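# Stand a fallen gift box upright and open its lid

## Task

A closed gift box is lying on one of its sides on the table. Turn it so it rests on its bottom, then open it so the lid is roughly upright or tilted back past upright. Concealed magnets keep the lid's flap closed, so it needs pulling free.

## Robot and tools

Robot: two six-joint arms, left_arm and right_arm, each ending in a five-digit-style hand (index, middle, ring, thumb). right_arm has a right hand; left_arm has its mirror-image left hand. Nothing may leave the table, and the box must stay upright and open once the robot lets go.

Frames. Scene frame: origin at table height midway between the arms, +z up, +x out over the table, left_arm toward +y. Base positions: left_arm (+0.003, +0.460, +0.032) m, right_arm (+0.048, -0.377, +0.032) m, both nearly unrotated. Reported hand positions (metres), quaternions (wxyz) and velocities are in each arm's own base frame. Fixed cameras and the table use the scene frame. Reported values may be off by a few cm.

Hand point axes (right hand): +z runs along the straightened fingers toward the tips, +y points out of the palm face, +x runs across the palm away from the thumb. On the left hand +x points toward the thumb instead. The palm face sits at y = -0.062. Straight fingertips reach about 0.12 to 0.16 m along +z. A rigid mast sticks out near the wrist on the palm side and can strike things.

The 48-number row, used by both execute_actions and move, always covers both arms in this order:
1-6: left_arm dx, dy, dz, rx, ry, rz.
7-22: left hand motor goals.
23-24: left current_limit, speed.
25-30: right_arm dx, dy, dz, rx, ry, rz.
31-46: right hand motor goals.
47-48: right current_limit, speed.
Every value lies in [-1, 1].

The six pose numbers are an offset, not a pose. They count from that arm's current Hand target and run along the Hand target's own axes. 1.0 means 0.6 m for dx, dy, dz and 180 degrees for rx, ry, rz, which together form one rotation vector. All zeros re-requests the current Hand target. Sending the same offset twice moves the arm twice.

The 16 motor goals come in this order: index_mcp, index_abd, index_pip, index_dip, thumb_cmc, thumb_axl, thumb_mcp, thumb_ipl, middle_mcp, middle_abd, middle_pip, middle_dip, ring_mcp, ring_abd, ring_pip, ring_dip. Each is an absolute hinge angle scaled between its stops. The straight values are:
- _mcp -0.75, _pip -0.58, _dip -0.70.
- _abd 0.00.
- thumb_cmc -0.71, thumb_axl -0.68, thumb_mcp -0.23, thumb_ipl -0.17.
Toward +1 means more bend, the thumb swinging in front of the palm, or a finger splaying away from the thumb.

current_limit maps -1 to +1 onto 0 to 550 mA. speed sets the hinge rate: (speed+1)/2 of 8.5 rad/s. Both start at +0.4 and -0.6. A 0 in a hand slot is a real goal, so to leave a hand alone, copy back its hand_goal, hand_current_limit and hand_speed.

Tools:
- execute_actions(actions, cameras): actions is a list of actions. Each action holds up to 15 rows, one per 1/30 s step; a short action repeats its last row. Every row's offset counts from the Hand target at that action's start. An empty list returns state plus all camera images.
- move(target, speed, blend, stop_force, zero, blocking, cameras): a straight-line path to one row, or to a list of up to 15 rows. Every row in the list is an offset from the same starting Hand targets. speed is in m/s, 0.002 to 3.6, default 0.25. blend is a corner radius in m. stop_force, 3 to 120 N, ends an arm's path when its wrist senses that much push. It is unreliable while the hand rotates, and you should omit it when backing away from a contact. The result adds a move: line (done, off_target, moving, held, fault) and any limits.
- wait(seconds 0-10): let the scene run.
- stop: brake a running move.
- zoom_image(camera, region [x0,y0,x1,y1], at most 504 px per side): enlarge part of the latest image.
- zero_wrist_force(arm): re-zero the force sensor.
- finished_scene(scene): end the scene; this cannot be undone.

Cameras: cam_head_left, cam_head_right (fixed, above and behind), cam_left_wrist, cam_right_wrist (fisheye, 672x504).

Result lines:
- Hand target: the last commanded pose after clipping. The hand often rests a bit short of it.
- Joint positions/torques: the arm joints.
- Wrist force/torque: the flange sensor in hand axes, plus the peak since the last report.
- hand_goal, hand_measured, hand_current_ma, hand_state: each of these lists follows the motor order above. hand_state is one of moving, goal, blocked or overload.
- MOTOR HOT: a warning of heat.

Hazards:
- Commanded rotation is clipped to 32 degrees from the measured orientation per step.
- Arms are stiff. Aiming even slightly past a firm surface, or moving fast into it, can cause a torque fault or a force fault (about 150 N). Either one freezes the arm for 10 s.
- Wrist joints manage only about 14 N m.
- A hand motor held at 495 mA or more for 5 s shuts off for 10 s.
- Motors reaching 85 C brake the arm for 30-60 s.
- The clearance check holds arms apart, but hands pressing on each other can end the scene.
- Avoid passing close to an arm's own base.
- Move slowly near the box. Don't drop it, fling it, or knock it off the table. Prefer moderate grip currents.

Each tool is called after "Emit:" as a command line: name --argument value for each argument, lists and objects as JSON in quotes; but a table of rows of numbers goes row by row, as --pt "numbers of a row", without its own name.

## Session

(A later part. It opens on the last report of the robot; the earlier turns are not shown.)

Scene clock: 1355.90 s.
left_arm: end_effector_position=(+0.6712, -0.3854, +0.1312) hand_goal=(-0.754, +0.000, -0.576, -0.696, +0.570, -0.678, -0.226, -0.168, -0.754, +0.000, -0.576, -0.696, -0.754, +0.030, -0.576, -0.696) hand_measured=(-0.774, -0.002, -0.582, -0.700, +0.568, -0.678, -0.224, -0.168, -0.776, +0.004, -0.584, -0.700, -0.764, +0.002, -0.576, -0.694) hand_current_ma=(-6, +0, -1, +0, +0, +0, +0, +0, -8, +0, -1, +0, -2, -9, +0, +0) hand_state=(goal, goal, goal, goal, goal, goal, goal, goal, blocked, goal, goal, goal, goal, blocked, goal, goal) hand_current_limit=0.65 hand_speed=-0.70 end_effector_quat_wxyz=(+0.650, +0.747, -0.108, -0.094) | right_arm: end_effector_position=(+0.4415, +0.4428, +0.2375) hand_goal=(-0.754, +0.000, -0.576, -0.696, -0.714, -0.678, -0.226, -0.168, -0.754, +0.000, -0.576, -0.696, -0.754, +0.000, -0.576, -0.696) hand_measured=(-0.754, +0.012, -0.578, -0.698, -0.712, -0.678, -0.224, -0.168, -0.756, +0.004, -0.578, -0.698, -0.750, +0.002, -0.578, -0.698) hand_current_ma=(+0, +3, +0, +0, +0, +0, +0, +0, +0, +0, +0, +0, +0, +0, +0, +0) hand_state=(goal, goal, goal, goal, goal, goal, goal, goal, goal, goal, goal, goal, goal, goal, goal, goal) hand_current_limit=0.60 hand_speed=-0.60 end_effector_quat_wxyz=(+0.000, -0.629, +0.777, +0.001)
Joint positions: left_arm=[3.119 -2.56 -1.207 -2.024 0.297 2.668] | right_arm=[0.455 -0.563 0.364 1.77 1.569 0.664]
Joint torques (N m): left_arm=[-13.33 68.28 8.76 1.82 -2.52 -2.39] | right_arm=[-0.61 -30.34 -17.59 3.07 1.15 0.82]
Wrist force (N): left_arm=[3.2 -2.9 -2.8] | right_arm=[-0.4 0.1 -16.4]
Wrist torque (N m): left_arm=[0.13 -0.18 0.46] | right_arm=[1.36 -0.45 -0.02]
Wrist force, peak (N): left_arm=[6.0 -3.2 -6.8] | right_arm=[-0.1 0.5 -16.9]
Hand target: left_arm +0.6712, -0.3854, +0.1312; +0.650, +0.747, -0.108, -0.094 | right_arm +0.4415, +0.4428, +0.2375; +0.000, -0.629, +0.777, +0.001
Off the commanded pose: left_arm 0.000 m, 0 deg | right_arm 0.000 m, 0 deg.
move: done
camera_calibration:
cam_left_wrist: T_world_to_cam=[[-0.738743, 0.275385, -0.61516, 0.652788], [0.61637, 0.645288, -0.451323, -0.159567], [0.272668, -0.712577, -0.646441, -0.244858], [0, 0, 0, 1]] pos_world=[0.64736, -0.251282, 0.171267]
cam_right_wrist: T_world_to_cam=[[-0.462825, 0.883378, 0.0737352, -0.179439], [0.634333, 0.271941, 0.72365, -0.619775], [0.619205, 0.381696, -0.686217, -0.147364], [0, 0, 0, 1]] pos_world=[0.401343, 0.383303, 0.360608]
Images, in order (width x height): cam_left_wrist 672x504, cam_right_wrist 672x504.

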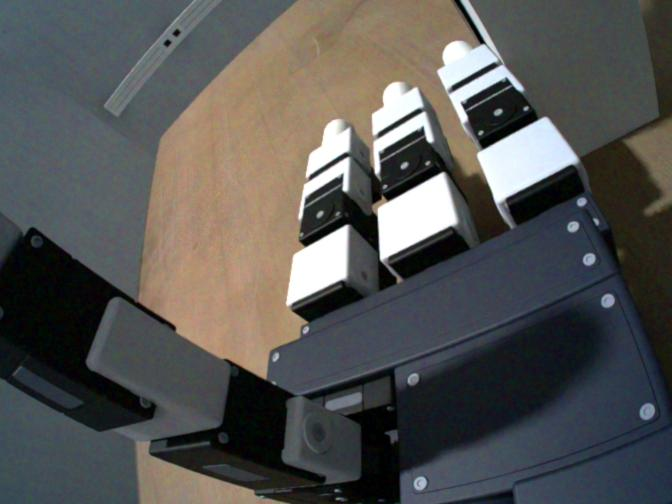

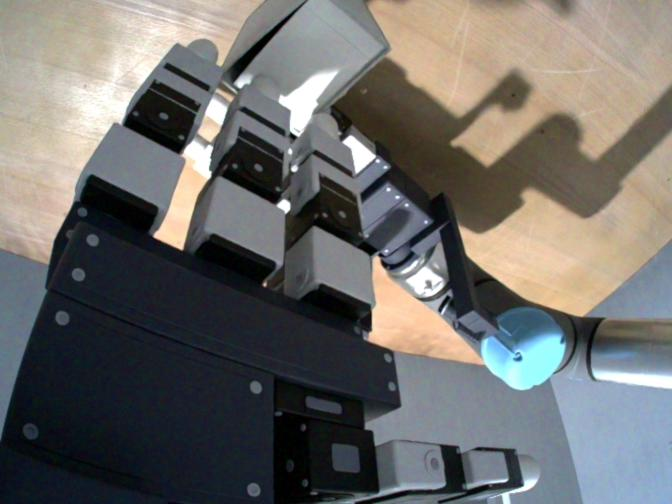

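Emit:
move --target '[0.006,0.0069,0.0495,0,0,0,-0.754,0,-0.576,-0.696,0.571,-0.678,-0.226,-0.168,-0.754,0,-0.576,-0.696,-0.754,0.03,-0.576,-0.696,0.65,-0.7,0,0,0,0,0,0,-0.754,0,-0.576,-0.696,-0.714,-0.678,-0.226,-0.168,-0.754,0,-0.576,-0.696,-0.754,0,-0.576,-0.696,0.6,-0.6]' --speed 0.03 --stop_force 8 --cameras '["cam_left_wrist", "cam_right_wrist", "cam_head_left", "cam_head_right"]'

Emit:
zoom_image --camera "cam_right_wrist" --region '[180, 0, 420, 180]'

Emit:
zoom_image --camera "cam_head_right" --region '[270, 170, 390, 280]'

Scene clock: 1366.50 s.
left_arm: end_effector_position=(+0.6662, -0.4152, +0.1312) hand_goal=(-0.754, +0.000, -0.576, -0.696, +0.570, -0.678, -0.226, -0.168, -0.754, +0.000, -0.576, -0.696, -0.754, +0.030, -0.576, -0.696) hand_measured=(-0.774, -0.002, -0.582, -0.700, +0.568, -0.678, -0.224, -0.168, -0.776, +0.004, -0.584, -0.700, -0.764, +0.026, -0.576, -0.694) hand_current_ma=(-6, +0, -1, +0, +0, +0, +0, +0, -8, +0, -1, +0, -2, +0, +0, +0) hand_state=(goal, goal, goal, goal, goal, goal, goal, goal, blocked, goal, goal, goal, goal, goal, goal, goal) hand_current_limit=0.65 hand_speed=-0.70 end_effector_quat_wxyz=(+0.650, +0.747, -0.108, -0.094) | right_arm: end_effector_position=(+0.4415, +0.4428, +0.2375) hand_goal=(-0.754, +0.000, -0.576, -0.696, -0.714, -0.678, -0.226, -0.168, -0.754, +0.000, -0.576, -0.696, -0.754, +0.000, -0.576, -0.696) hand_measured=(-0.756, +0.008, -0.578, -0.698, -0.712, -0.678, -0.224, -0.168, -0.756, +0.004, -0.578, -0.698, -0.732, +0.092, -0.564, -0.690) hand_current_ma=(+0, +2, +0, +0, +0, +0, +0, +0, +0, +0, +0, +0, +13, +120, +3, +1) hand_state=(goal, goal, goal, goal, goal, goal, goal, goal, goal, goal, goal, goal, blocked, blocked, goal, goal) hand_current_limit=0.60 hand_speed=-0.60 end_effector_quat_wxyz=(+0.000, -0.629, +0.777, +0.001)
Joint positions: left_arm=[3.077 -2.556 -1.226 -1.936 0.261 2.592] | right_arm=[0.455 -0.563 0.364 1.77 1.569 0.664]
Joint torques (N m): left_arm=[-14.73 67.36 9.33 2.22 -2.86 -2.4] | right_arm=[-4.38 -32.46 -17.14 -0.88 1.26 0.69]
Wrist force (N): left_arm=[2.2 -3.2 -6.1] | right_arm=[4.1 1.2 -19.1]
Wrist torque (N m): left_arm=[0.40 -0.42 0.39] | right_arm=[1.51 0.36 0.39]
Wrist force, peak (N): left_arm=[2.4 -3.4 -6.2] | right_arm=[4.1 1.1 -19.6]
Hand target: left_arm +0.6662, -0.4152, +0.1312; +0.650, +0.747, -0.108, -0.094 | right_arm +0.4415, +0.4428, +0.2375; +0.000, -0.629, +0.777, +0.001
Off the commanded pose: left_arm 0.000 m, 0 deg | right_arm 0.000 m, 0 deg.
move: done
camera_calibration:
cam_left_wrist: T_world_to_cam=[[-0.738743, 0.275385, -0.61516, 0.657301], [0.61637, 0.645288, -0.451323, -0.137256], [0.272668, -0.712577, -0.646441, -0.26473], [0, 0, 0, 1]] pos_world=[0.64236, -0.281082, 0.171267]
cam_right_wrist: T_world_to_cam=[[-0.462872, 0.883358, 0.0736713, -0.17939], [0.634341, 0.272041, 0.723605, -0.619801], [0.619161, 0.38167, -0.686271, -0.147316], [0, 0, 0, 1]] pos_world=[0.401343, 0.383303, 0.360608]

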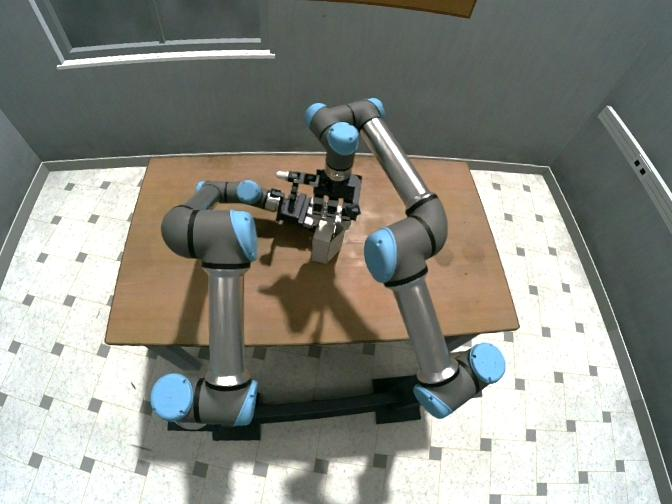

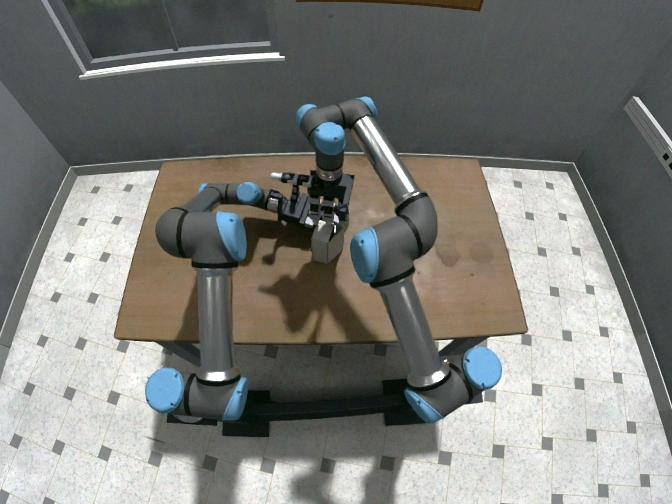

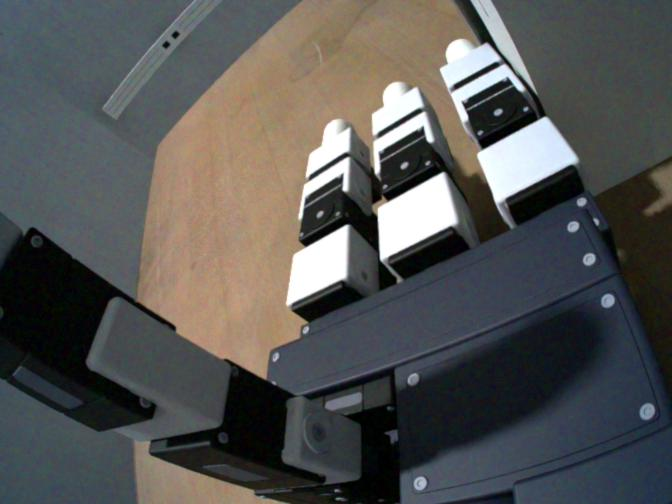

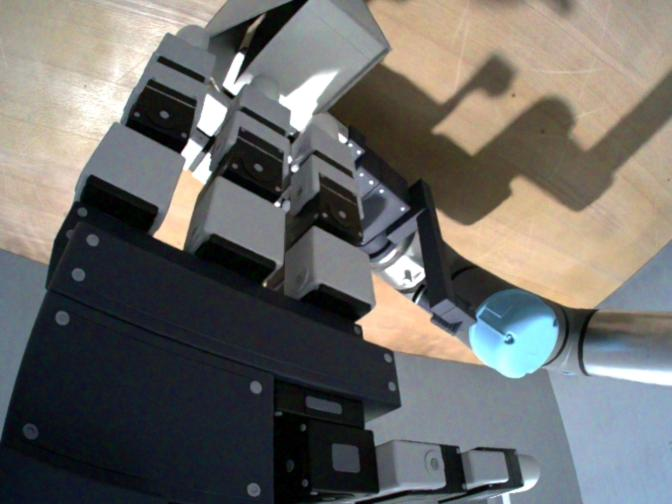

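Scaled by 2.100 from the camera's 672x504 image, which has a finer 960x720 frame.

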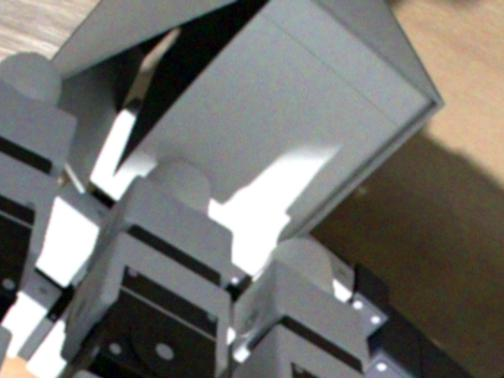

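Scaled by 4.200 from the camera's 672x504 image, which has a finer 960x720 frame.

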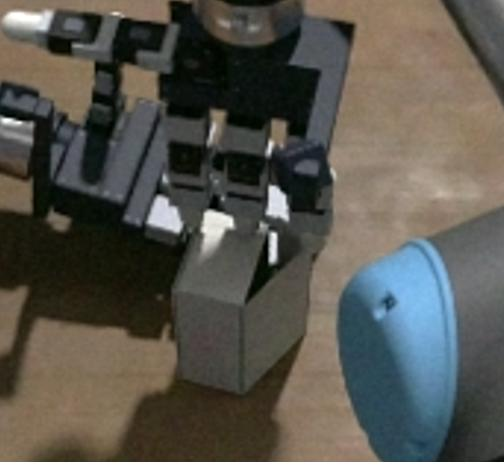

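Emit:
move --target '[0,0,0,0,0,0,-0.754,0,-0.576,-0.696,0.571,-0.678,-0.226,-0.168,-0.754,0,-0.576,-0.696,-0.754,0.03,-0.576,-0.696,0.65,-0.7,0,0,0,0,0,0,-0.754,0,-0.576,-0.696,-0.714,-0.678,-0.226,-0.168,-0.754,0,-0.576,-0.696,0.2,0.0,0.2,-0.4,0.6,-0.7]' --cameras '["cam_right_wrist"]'

Emit:
zoom_image --camera "cam_right_wrist" --region '[100, 0, 420, 220]'

Scene clock: 1373.50 s.
left_arm: end_effector_position=(+0.6662, -0.4152, +0.1311) hand_goal=(-0.754, +0.000, -0.576, -0.696, +0.570, -0.678, -0.226, -0.168, -0.754, +0.000, -0.576, -0.696, -0.754, +0.030, -0.576, -0.696) hand_measured=(-0.774, -0.002, -0.582, -0.700, +0.568, -0.678, -0.224, -0.168, -0.776, +0.004, -0.584, -0.700, -0.764, +0.026, -0.576, -0.694) hand_current_ma=(-6, +0, -1, +0, +0, +0, +0, +0, -8, +0, -1, +0, -2, +0, +0, +0) hand_state=(goal, goal, goal, goal, goal, goal, goal, goal, blocked, goal, goal, goal, goal, goal, goal, goal) hand_current_limit=0.65 hand_speed=-0.70 end_effector_quat_wxyz=(+0.650, +0.747, -0.108, -0.094) | right_arm: end_effector_position=(+0.4415, +0.4428, +0.2375) hand_goal=(-0.754, +0.000, -0.576, -0.696, -0.714, -0.678, -0.226, -0.168, -0.754, +0.000, -0.576, -0.696, +0.200, +0.000, +0.200, -0.400) hand_measured=(-0.754, +0.014, -0.578, -0.696, -0.712, -0.678, -0.224, -0.168, -0.756, +0.004, -0.578, -0.698, +0.180, +0.002, +0.194, -0.404) hand_current_ma=(+0, +4, +0, +0, +0, +0, +0, +0, +0, +0, +0, +0, -10, +0, -1, +0) hand_state=(goal, goal, goal, goal, goal, goal, goal, goal, goal, goal, goal, goal, goal, goal, goal, goal) hand_current_limit=0.60 hand_speed=-0.70 end_effector_quat_wxyz=(+0.000, -0.629, +0.777, +0.001)
Joint positions: left_arm=[3.077 -2.556 -1.226 -1.936 0.261 2.592] | right_arm=[0.455 -0.563 0.364 1.77 1.569 0.664]
Joint torques (N m): left_arm=[3.56 67.31 14.71 2.11 -2.79 -2.27] | right_arm=[-6.6 -33.99 -17.4 3.24 1.26 0.51]
Wrist force (N): left_arm=[1.2 -2.6 -1.6] | right_arm=[-0.3 0.1 -16.1]
Wrist torque (N m): left_arm=[0.04 -0.14 0.28] | right_arm=[1.42 -0.36 0.00]
Wrist force, peak (N): left_arm=[2.5 -3.4 -6.3] | right_arm=[4.0 1.4 -19.5]
Hand target: left_arm +0.6662, -0.4152, +0.1312; +0.650, +0.747, -0.108, -0.094 | right_arm +0.4415, +0.4428, +0.2375; +0.000, -0.629, +0.777, +0.001
Off the commanded pose: left_arm 0.000 m, 0 deg | right_arm 0.000 m, 0 deg.
move: done
camera_calibration:
cam_right_wrist: T_world_to_cam=[[-0.462825, 0.883378, 0.0737352, -0.179439], [0.634333, 0.271941, 0.72365, -0.619775], [0.619205, 0.381696, -0.686217, -0.147364], [0, 0, 0, 1]] pos_world=[0.401343, 0.383303, 0.360608]
Images, in order (width x height): cam_right_wrist 672x504.

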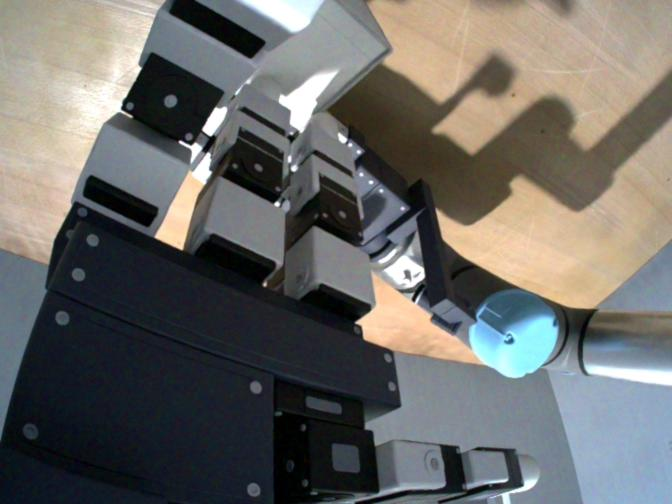

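Scaled by 1.575 from the camera's 672x504 image, which has a finer 960x720 frame.

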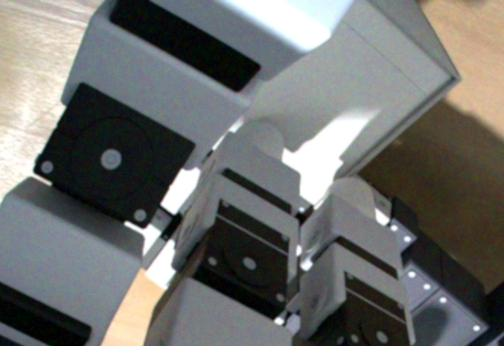

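Emit:
move --pt "0 -0.0139 -0.099 0 0 0 -0.754 0 -0.576 -0.696 0.571 -0.678 -0.226 -0.168 -0.754 0 -0.576 -0.696 -0.754 0 -0.576 -0.696 0.65 -0.7 0 0 -0.0583 0 0 0 -0.754 0 -0.576 -0.696 -0.714 -0.678 -0.226 -0.168 -0.754 0 -0.576 -0.696 0.2 0.0 0.2 -0.4 0.6 -0.6" --pt "0 -0.0185 -0.132 0 0 0 -0.754 0 -0.576 -0.696 0.571 -0.678 -0.226 -0.168 -0.754 0 -0.576 -0.696 -0.754 0 -0.576 -0.696 0.65 -0.7 0.1252 0.0208 -0.0583 0 0 0 -0.754 0 -0.576 -0.696 -0.714 -0.678 -0.226 -0.168 0.2 0 0.2 -0.4 0.2 0.0 0.2 -0.4 0.6 -0.6" --speed '[0.06, 0.1]' --cameras '["cam_left_wrist", "cam_right_wrist", "cam_head_left", "cam_head_right"]'

Emit:
zoom_image --camera "cam_right_wrist" --region '[200, 0, 480, 180]'

Emit:
zoom_image --camera "cam_head_right" --region '[270, 170, 390, 280]'

Scene clock: 1429.50 s.
left_arm: end_effector_position=(+0.6888, -0.3384, +0.1311) hand_goal=(-0.754, +0.000, -0.576, -0.696, +0.570, -0.678, -0.226, -0.168, -0.754, +0.000, -0.576, -0.696, -0.754, +0.000, -0.576, -0.696) hand_measured=(-0.774, -0.002, -0.582, -0.700, +0.568, -0.678, -0.224, -0.168, -0.776, +0.004, -0.584, -0.700, -0.764, +0.002, -0.576, -0.694) hand_current_ma=(-6, +0, -1, +0, +0, +0, +0, +0, -8, +0, -1, +0, -2, +0, +0, +0) hand_state=(goal, goal, goal, goal, goal, goal, goal, goal, blocked, goal, goal, goal, goal, goal, goal, goal) hand_current_limit=0.65 hand_speed=-0.70 end_effector_quat_wxyz=(+0.650, +0.747, -0.108, -0.094) | right_arm: end_effector_position=(+0.4137, +0.3719, +0.2724) hand_goal=(-0.754, +0.000, -0.576, -0.696, -0.714, -0.678, -0.226, -0.168, +0.200, +0.000, +0.200, -0.400, +0.200, +0.000, +0.200, -0.400) hand_measured=(-0.754, +0.004, -0.578, -0.696, -0.712, -0.678, -0.224, -0.168, +0.178, +0.004, +0.194, -0.404, +0.180, +0.002, +0.194, -0.404) hand_current_ma=(+0, +0, +0, +0, +0, +0, +0, +0, -12, +0, -1, +0, -10, +0, -1, +0) hand_state=(goal, goal, goal, goal, goal, goal, goal, goal, blocked, goal, goal, goal, goal, goal, goal, goal) hand_current_limit=0.60 hand_speed=-0.60 end_effector_quat_wxyz=(+0.000, -0.629, +0.777, +0.001)
Joint positions: left_arm=[3.184 -2.59 -1.132 -2.152 0.355 2.756] | right_arm=[0.366 -0.83 0.764 1.637 1.569 0.576]
Joint torques (N m): left_arm=[11.99 46.51 26.19 -0.9 1.37 2.08] | right_arm=[-10.41 -56.04 -10.11 0.71 -2.99 -1.58]
Wrist force (N): left_arm=[1.3 -2.7 -1.4] | right_arm=[0.1 0.4 0.0]
Wrist torque (N m): left_arm=[0.03 -0.17 0.19] | right_arm=[0.21 -0.08 0.18]
Wrist force, peak (N): left_arm=[1.6 -3.1 -1.3] | right_arm=[-0.2 0.1 -16.3]
Hand target: left_arm +0.6888, -0.3384, +0.1311; +0.650, +0.747, -0.108, -0.094 | right_arm +0.4137, +0.3719, +0.2724; +0.000, -0.629, +0.777, +0.001
Off the commanded pose: left_arm 0.000 m, 0 deg | right_arm 0.000 m, 0 deg.
move: done
camera_calibration:
cam_left_wrist: T_world_to_cam=[[-0.738743, 0.275385, -0.61516, 0.652874], [0.61637, 0.645288, -0.451323, -0.200679], [0.272668, -0.712577, -0.646441, -0.216237], [0, 0, 0, 1]] pos_world=[0.66496, -0.204382, 0.171267]
cam_right_wrist: T_world_to_cam=[[-0.462825, 0.883378, 0.0737352, -0.132248], [0.634333, 0.271941, 0.72365, -0.608116], [0.619205, 0.381696, -0.686217, -0.0791384], [0, 0, 0, 1]] pos_world=[0.373543, 0.312403, 0.395508]

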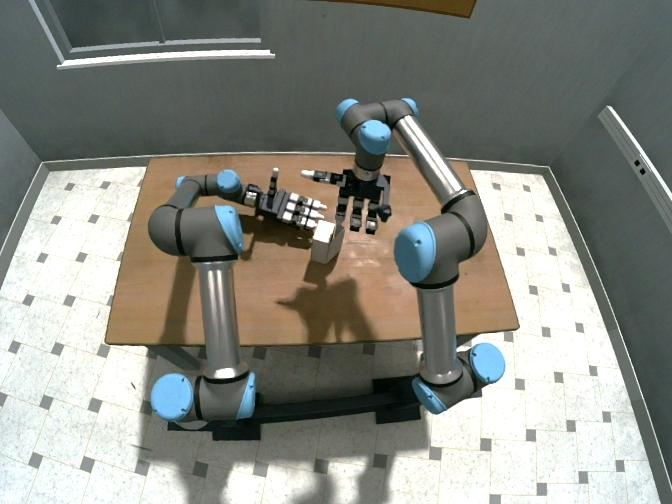

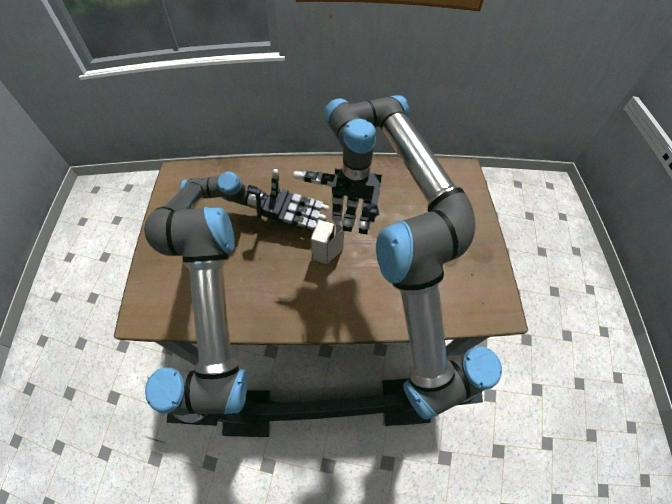

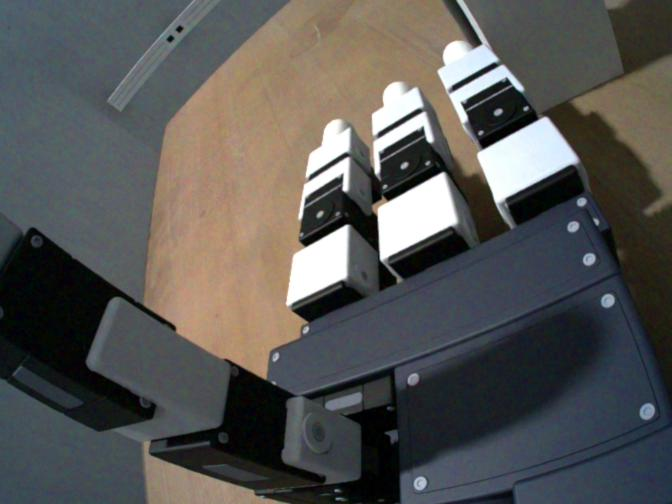

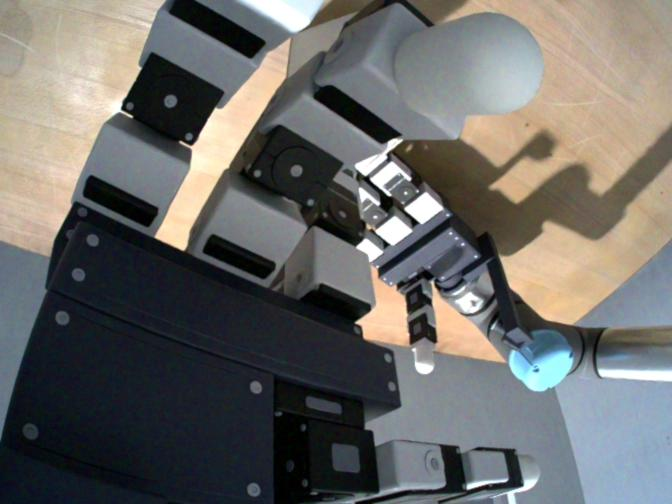

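Scaled by 1.800 from the camera's 672x504 image, which has a finer 960x720 frame.

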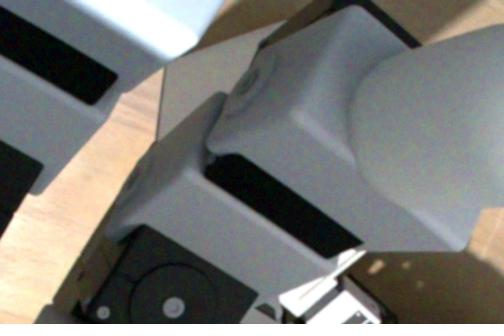

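Scaled by 4.200 from the camera's 672x504 image, which has a finer 960x720 frame.

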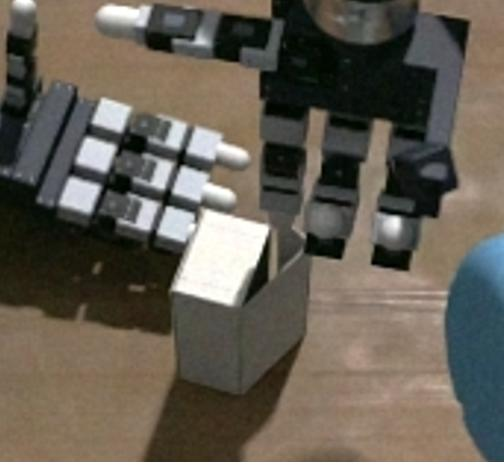

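Emit:
execute_actions --actions '[]' --cameras '["all"]'

Scene clock: 1445.50 s.
left_arm: end_effector_position=(+0.6888, -0.3384, +0.1311) hand_goal=(-0.754, +0.000, -0.576, -0.696, +0.570, -0.678, -0.226, -0.168, -0.754, +0.000, -0.576, -0.696, -0.754, +0.000, -0.576, -0.696) hand_measured=(-0.774, -0.002, -0.582, -0.700, +0.568, -0.678, -0.224, -0.168, -0.776, +0.004, -0.584, -0.700, -0.764, +0.002, -0.576, -0.694) hand_current_ma=(-6, +0, -1, +0, +0, +0, +0, +0, -8, +0, -1, +0, -2, +0, +0, +0) hand_state=(goal, goal, goal, goal, goal, goal, goal, goal, blocked, goal, goal, goal, goal, goal, goal, goal) hand_current_limit=0.65 hand_speed=-0.70 end_effector_quat_wxyz=(+0.650, +0.747, -0.108, -0.094) | right_arm: end_effector_position=(+0.4137, +0.3719, +0.2724) hand_goal=(-0.754, +0.000, -0.576, -0.696, -0.714, -0.678, -0.226, -0.168, +0.200, +0.000, +0.200, -0.400, +0.200, +0.000, +0.200, -0.400) hand_measured=(-0.754, +0.004, -0.578, -0.696, -0.712, -0.678, -0.224, -0.168, +0.178, +0.004, +0.194, -0.404, +0.180, +0.002, +0.194, -0.404) hand_current_ma=(+0, +0, +0, +0, +0, +0, +0, +0, -12, +0, -1, +0, -10, +0, -1, +0) hand_state=(goal, goal, goal, goal, goal, goal, goal, goal, blocked, goal, goal, goal, goal, goal, goal, goal) hand_current_limit=0.60 hand_speed=-0.60 end_effector_quat_wxyz=(+0.000, -0.629, +0.777, +0.001)
Joint positions: left_arm=[3.184 -2.59 -1.132 -2.152 0.355 2.756] | right_arm=[0.366 -0.83 0.764 1.637 1.569 0.576]
Joint velocities: within noise
Joint torques (N m): left_arm=[12.57 46.6 26.14 -1.01 1.29 1.97] | right_arm=[-10.35 -54.61 -10.17 0.8 -2.8 -1.51]
Wrist force (N): left_arm=[1.4 -2.9 -1.4] | right_arm=[0.0 0.3 0.1]
Wrist torque (N m): left_arm=[0.02 -0.18 0.20] | right_arm=[0.19 -0.07 0.17]
Wrist force, peak (N): left_arm=[1.5 -3.1 -1.4] | right_arm=[0.0 0.7 0.3]
Hand target: left_arm +0.6888, -0.3384, +0.1311; +0.650, +0.747, -0.108, -0.094 | right_arm +0.4137, +0.3719, +0.2724; +0.000, -0.629, +0.777, +0.001
Off the commanded pose: left_arm 0.000 m, 0 deg | right_arm 0.000 m, 0 deg.
camera_calibration:
cam_left_wrist: T_world_to_cam=[[-0.738743, 0.275385, -0.61516, 0.652874], [0.61637, 0.645288, -0.451323, -0.200679], [0.272668, -0.712577, -0.646441, -0.216237], [0, 0, 0, 1]] pos_world=[0.66496, -0.204382, 0.171267]
cam_right_wrist: T_world_to_cam=[[-0.462825, 0.883378, 0.0737352, -0.132248], [0.634333, 0.271941, 0.72365, -0.608116], [0.619205, 0.381696, -0.686217, -0.0791384], [0, 0, 0, 1]] pos_world=[0.373543, 0.312403, 0.395508]

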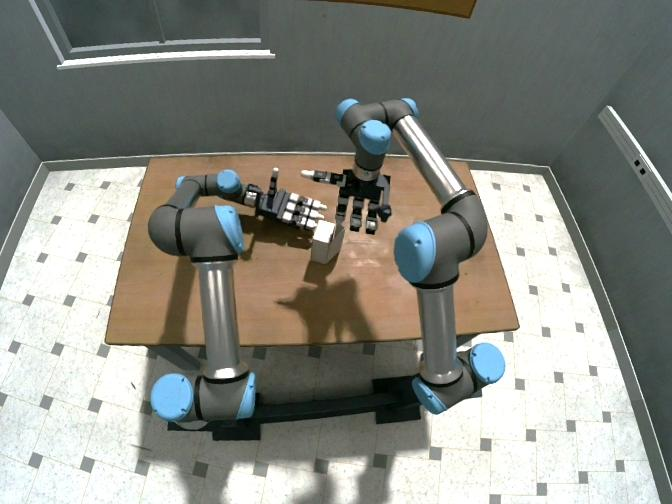

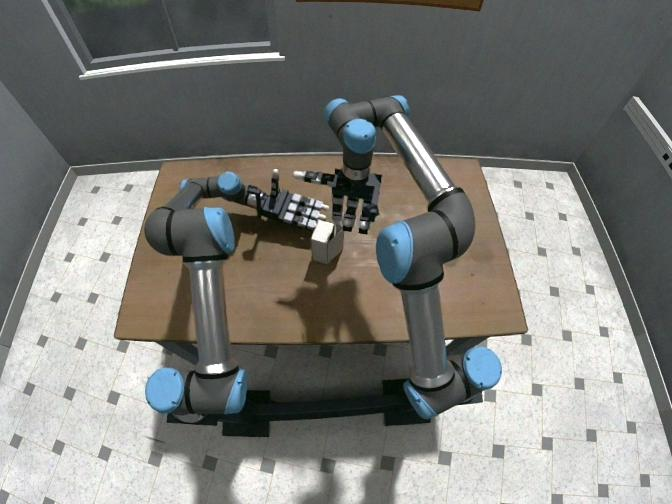

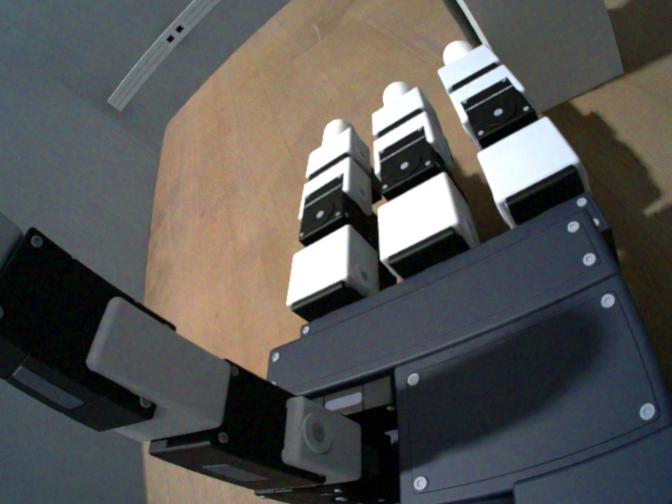

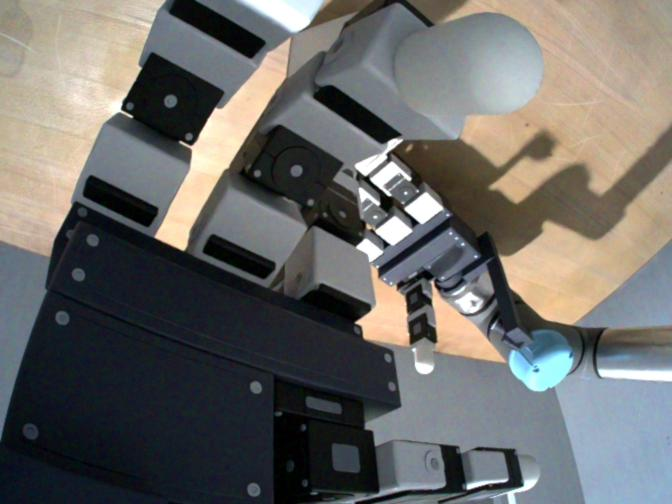

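Emit:
zoom_image --camera "cam_head_right" --region '[290, 180, 390, 280]'

Emit:
zoom_image --camera "cam_head_left" --region '[290, 180, 390, 280]'

Scaled by 5.040 from the camera's 672x504 image, which has a finer 960x720 frame.

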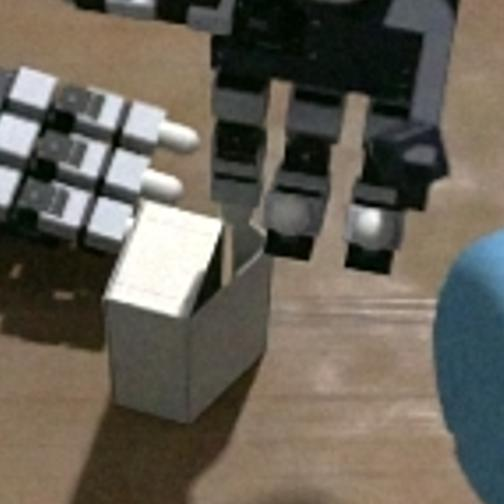

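Scaled by 5.040 from the camera's 672x504 image, which has a finer 960x720 frame.

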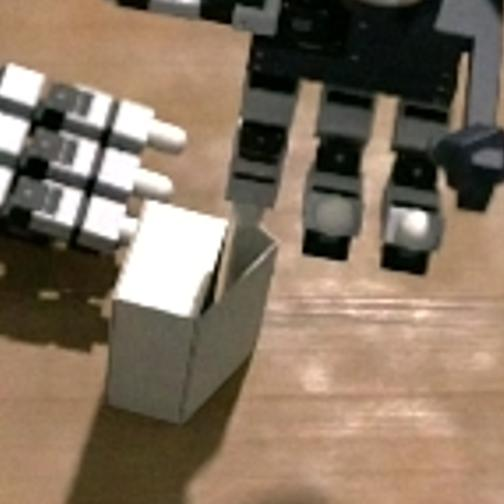

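Emit:
move --target '[0,0,0,0,0,0,-0.754,0.0,-0.576,-0.696,0.57,-0.678,-0.226,-0.168,-0.754,0.0,-0.576,-0.696,-0.754,0.0,-0.576,-0.696,0.65,-0.7, 0,0,0.12,0,0,0,-0.754,0.0,-0.576,-0.696,-0.714,-0.678,-0.226,-0.168,0.2,0.0,0.2,-0.4,0.2,0.0,0.2,-0.4,0.6,-0.6]' --speed 0.05 --stop_force 4 --cameras '["cam_head_left","cam_head_right","cam_right_wrist"]'

Scene clock: 1464.57 s.
left_arm: end_effector_position=(+0.6888, -0.3384, +0.1311) hand_goal=(-0.754, +0.000, -0.576, -0.696, +0.570, -0.678, -0.226, -0.168, -0.754, +0.000, -0.576, -0.696, -0.754, +0.000, -0.576, -0.696) hand_measured=(-0.774, -0.002, -0.582, -0.700, +0.568, -0.678, -0.224, -0.168, -0.776, +0.004, -0.584, -0.700, -0.764, +0.002, -0.576, -0.694) hand_current_ma=(-6, +0, -1, +0, +0, +0, +0, +0, -8, +0, -1, +0, -2, +0, +0, +0) hand_state=(goal, goal, goal, goal, goal, goal, goal, goal, blocked, goal, goal, goal, goal, goal, goal, goal) hand_current_limit=0.65 hand_speed=-0.70 end_effector_quat_wxyz=(+0.650, +0.747, -0.108, -0.094) | right_arm: end_effector_position=(+0.4136, +0.3719, +0.2093) hand_goal=(-0.754, +0.000, -0.576, -0.696, -0.714, -0.678, -0.226, -0.168, +0.200, +0.000, +0.200, -0.400, +0.200, +0.000, +0.200, -0.400) hand_measured=(-0.754, +0.012, -0.574, -0.692, -0.712, -0.678, -0.224, -0.168, +0.178, +0.004, +0.194, -0.404, +0.182, +0.002, +0.194, -0.404) hand_current_ma=(+0, +3, +0, +1, +0, +0, +0, +0, -12, +0, -1, +0, -10, +0, -1, +0) hand_state=(goal, goal, goal, goal, goal, goal, goal, goal, blocked, goal, goal, goal, goal, goal, goal, goal) hand_current_limit=0.60 hand_speed=-0.60 end_effector_quat_wxyz=(+0.000, -0.629, +0.777, +0.001)
Joint positions: left_arm=[3.184 -2.59 -1.132 -2.152 0.355 2.756] | right_arm=[0.367 -0.827 0.921 1.478 1.57 0.576]
Joint torques (N m): left_arm=[11.47 46.62 26.4 -0.87 1.37 1.85] | right_arm=[5.8 -55.08 -24.28 4.53 1.48 0.75]
Wrist force (N): left_arm=[1.2 -2.9 -1.5] | right_arm=[0.2 0.3 -1.9]
Wrist torque (N m): left_arm=[0.03 -0.17 0.19] | right_arm=[0.40 -0.13 0.18]
Wrist force, peak (N): left_arm=[1.6 -3.1 -1.3] | right_arm=[-1.1 -1.1 -28.5]
Hand target: left_arm +0.6888, -0.3384, +0.1311; +0.650, +0.747, -0.108, -0.094 | right_arm +0.4136, +0.3719, +0.2093; +0.000, -0.629, +0.777, +0.001 (not the last commanded pose)
Off the commanded pose: left_arm 0.000 m, 0 deg | right_arm 0.009 m, 0 deg.
move: contact (right_arm)
camera_calibration:
cam_right_wrist: T_world_to_cam=[[-0.462913, 0.883342, 0.0736084, -0.127644], [0.634492, 0.272223, 0.723405, -0.562484], [0.618976, 0.381578, -0.686489, -0.122203], [0, 0, 0, 1]] pos_world=[0.373444, 0.312504, 0.332409]
Images, in order (width x height): cam_head_left 672x504, cam_head_right 672x504, cam_right_wrist 672x504.

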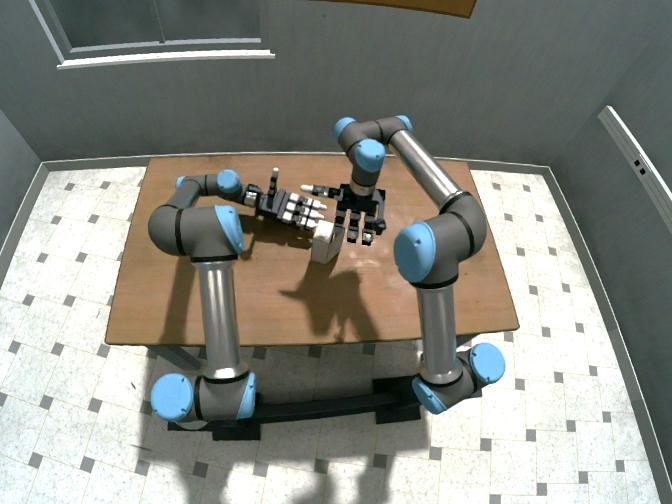

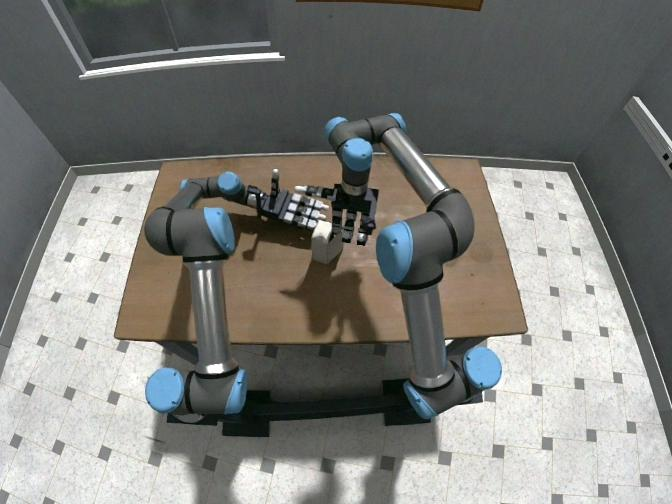

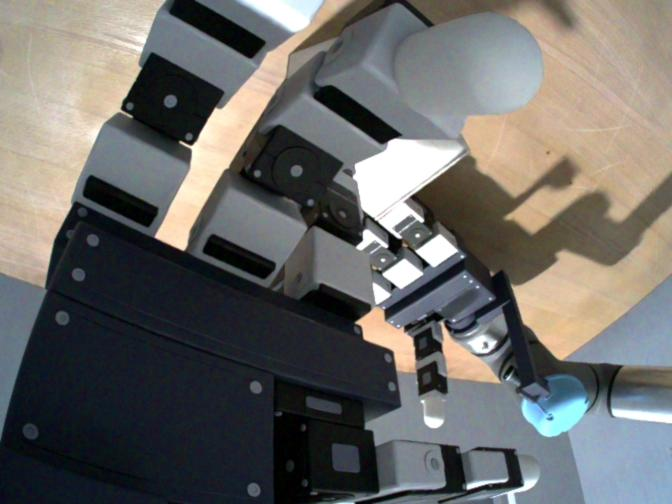

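Emit:
zoom_image --camera "cam_head_right" --region '[290, 180, 390, 280]'

Emit:
zoom_image --camera "cam_right_wrist" --region '[220, 0, 500, 220]'

Scaled by 5.040 from the camera's 672x504 image, which has a finer 960x720 frame.

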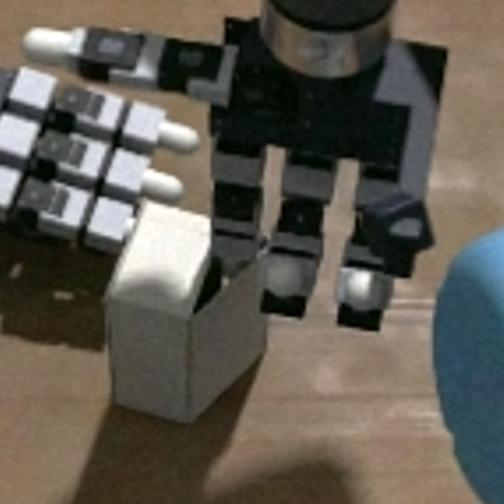

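Scaled by 1.800 from the camera's 672x504 image, which has a finer 960x720 frame.

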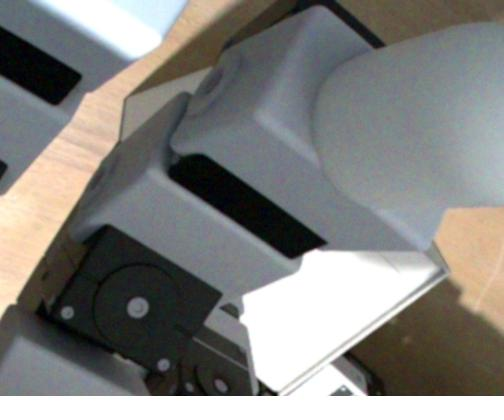

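Emit:
move --pt "0 0 0 0 0 0 -0.754 0.0 -0.576 -0.696 0.57 -0.678 -0.226 -0.168 -0.754 0.0 -0.576 -0.696 -0.754 0.0 -0.576 -0.696 0.65 -0.7 0 0 -0.005 0 0 0 -0.754 0.0 -0.576 -0.696 -0.714 -0.678 -0.226 -0.168 0.2 0.0 0.2 -0.4 0.2 0.0 0.2 -0.4 0.6 -0.6" --pt "0 0 0 0 0 0 -0.754 0.0 -0.576 -0.696 0.57 -0.678 -0.226 -0.168 -0.754 0.0 -0.576 -0.696 -0.754 0.0 -0.576 -0.696 0.65 -0.7 0.0373 0.0285 -0.005 0 0 0 -0.754 0.0 -0.576 -0.696 -0.714 -0.678 -0.226 -0.168 0.2 0.0 0.2 -0.4 0.2 0.0 0.2 -0.4 0.6 -0.6" --pt "0 0 0 0 0 0 -0.754 0.0 -0.576 -0.696 0.57 -0.678 -0.226 -0.168 -0.754 0.0 -0.576 -0.696 -0.754 0.0 -0.576 -0.696 0.65 -0.7 0.05 0.0477 -0.005 0 0 0 -0.754 0.0 -0.576 -0.696 -0.714 -0.678 -0.226 -0.168 0.2 0.0 0.2 -0.4 0.2 0.0 0.2 -0.4 0.6 -0.6" --pt "0 0 0 0 0 0 -0.754 0.0 -0.576 -0.696 0.57 -0.678 -0.226 -0.168 -0.754 0.0 -0.576 -0.696 -0.754 0.0 -0.576 -0.696 0.65 -0.7 0.0573 0.0697 -0.005 0 0 0 -0.754 0.0 -0.576 -0.696 -0.714 -0.678 -0.226 -0.168 0.2 0.0 0.2 -0.4 0.2 0.0 0.2 -0.4 0.6 -0.6" --pt "0 0 0 0 0 0 -0.754 0.0 -0.576 -0.696 0.57 -0.678 -0.226 -0.168 -0.754 0.0 -0.576 -0.696 -0.754 0.0 -0.576 -0.696 0.65 -0.7 0.0587 0.0927 -0.005 0 0 0 -0.754 0.0 -0.576 -0.696 -0.714 -0.678 -0.226 -0.168 0.2 0.0 0.2 -0.4 0.2 0.0 0.2 -0.4 0.6 -0.6" --speed 0.04 --blend 0.005 --stop_force 6 --cameras '["cam_head_left","cam_head_right","cam_right_wrist"]'

Emit:
zoom_image --camera "cam_head_right" --region '[290, 180, 390, 280]'

Scene clock: 1497.70 s.
left_arm: end_effector_position=(+0.6888, -0.3384, +0.1311) hand_goal=(-0.754, +0.000, -0.576, -0.696, +0.570, -0.678, -0.226, -0.168, -0.754, +0.000, -0.576, -0.696, -0.754, +0.000, -0.576, -0.696) hand_measured=(-0.774, -0.002, -0.582, -0.700, +0.568, -0.678, -0.224, -0.168, -0.776, +0.004, -0.584, -0.700, -0.764, +0.002, -0.576, -0.694) hand_current_ma=(-6, +0, -1, +0, +0, +0, +0, +0, -8, +0, -1, +0, -2, +0, +0, +0) hand_state=(goal, goal, goal, goal, goal, goal, goal, goal, blocked, goal, goal, goal, goal, goal, goal, goal) hand_current_limit=0.65 hand_speed=-0.70 end_effector_quat_wxyz=(+0.650, +0.747, -0.108, -0.094) | right_arm: end_effector_position=(+0.3518, +0.3490, +0.2123) hand_goal=(-0.754, +0.000, -0.576, -0.696, -0.714, -0.678, -0.226, -0.168, +0.200, +0.000, +0.200, -0.400, +0.200, +0.000, +0.200, -0.400) hand_measured=(-0.754, +0.000, -0.574, -0.694, -0.712, -0.678, -0.224, -0.168, +0.178, +0.004, +0.194, -0.404, +0.182, +0.002, +0.194, -0.404) hand_current_ma=(+0, +0, +0, +0, +0, +0, +0, +0, -12, +0, -1, +0, -10, +0, -1, +0) hand_state=(goal, goal, goal, goal, goal, goal, goal, goal, blocked, goal, goal, goal, goal, goal, goal, goal) hand_current_limit=0.60 hand_speed=-0.60 end_effector_quat_wxyz=(+0.000, -0.629, +0.777, +0.001)
Joint positions: left_arm=[3.184 -2.59 -1.132 -2.152 0.355 2.756] | right_arm=[0.368 -1.003 1.206 1.369 1.57 0.578]
Joint torques (N m): left_arm=[11.53 46.69 26.35 -0.9 1.23 1.86] | right_arm=[9.67 -50.22 -9.96 0.76 -3.04 1.5]
Wrist force (N): left_arm=[1.2 -2.8 -1.3] | right_arm=[-0.3 0.1 -0.2]
Wrist torque (N m): left_arm=[0.03 -0.15 0.18] | right_arm=[0.18 0.00 -0.03]
Wrist force, peak (N): left_arm=[1.6 -3.1 -1.5] | right_arm=[0.1 0.3 -1.9]
Hand target: left_arm +0.6888, -0.3384, +0.1311; +0.650, +0.747, -0.108, -0.094 | right_arm +0.3518, +0.3490, +0.2123; +0.000, -0.629, +0.777, +0.001
Off the commanded pose: left_arm 0.000 m, 0 deg | right_arm 0.000 m, 0 deg.
move: done; blend cut to 0.0015 m at target 1
camera_calibration:
cam_right_wrist: T_world_to_cam=[[-0.462913, 0.883342, 0.0736084, -0.136205], [0.634492, 0.272223, 0.723405, -0.519344], [0.618976, 0.381578, -0.686489, -0.0731457], [0, 0, 0, 1]] pos_world=[0.311744, 0.289604, 0.335509]
Images, in order (width x height): cam_head_left 672x504, cam_head_right 672x504, cam_right_wrist 672x504.

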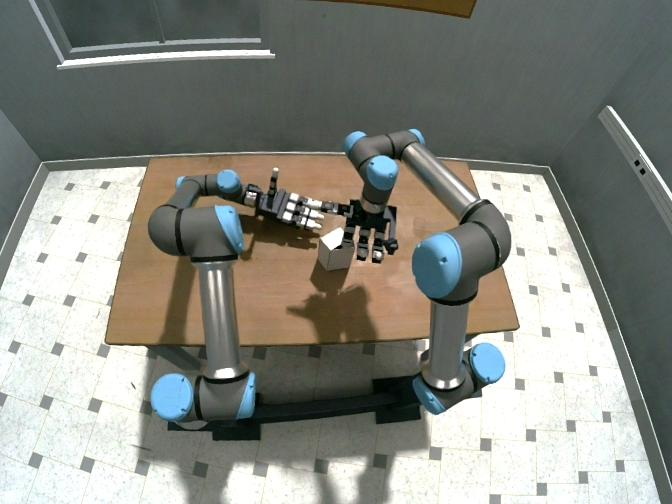

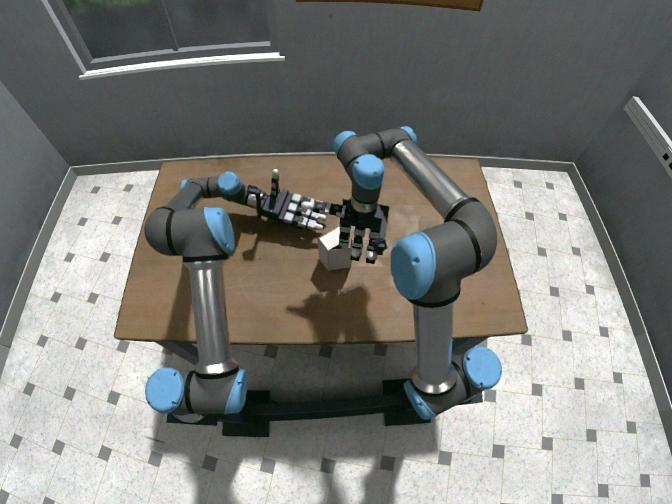

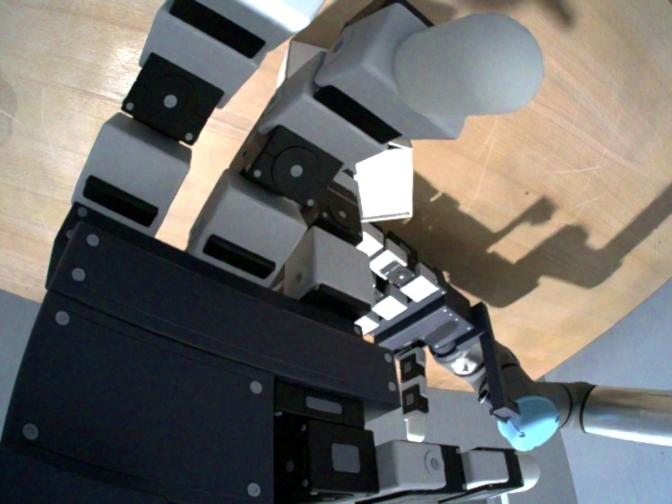

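Scaled by 5.040 from the camera's 672x504 image, which has a finer 960x720 frame.

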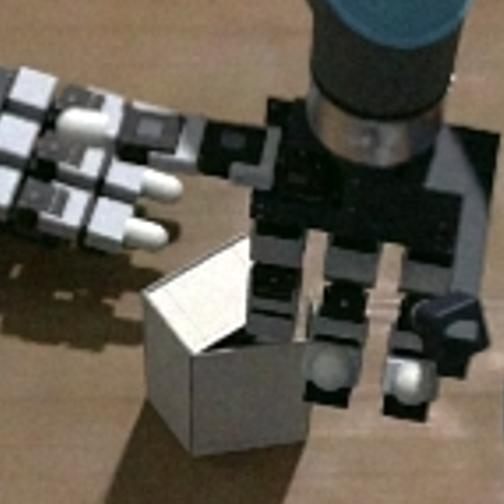

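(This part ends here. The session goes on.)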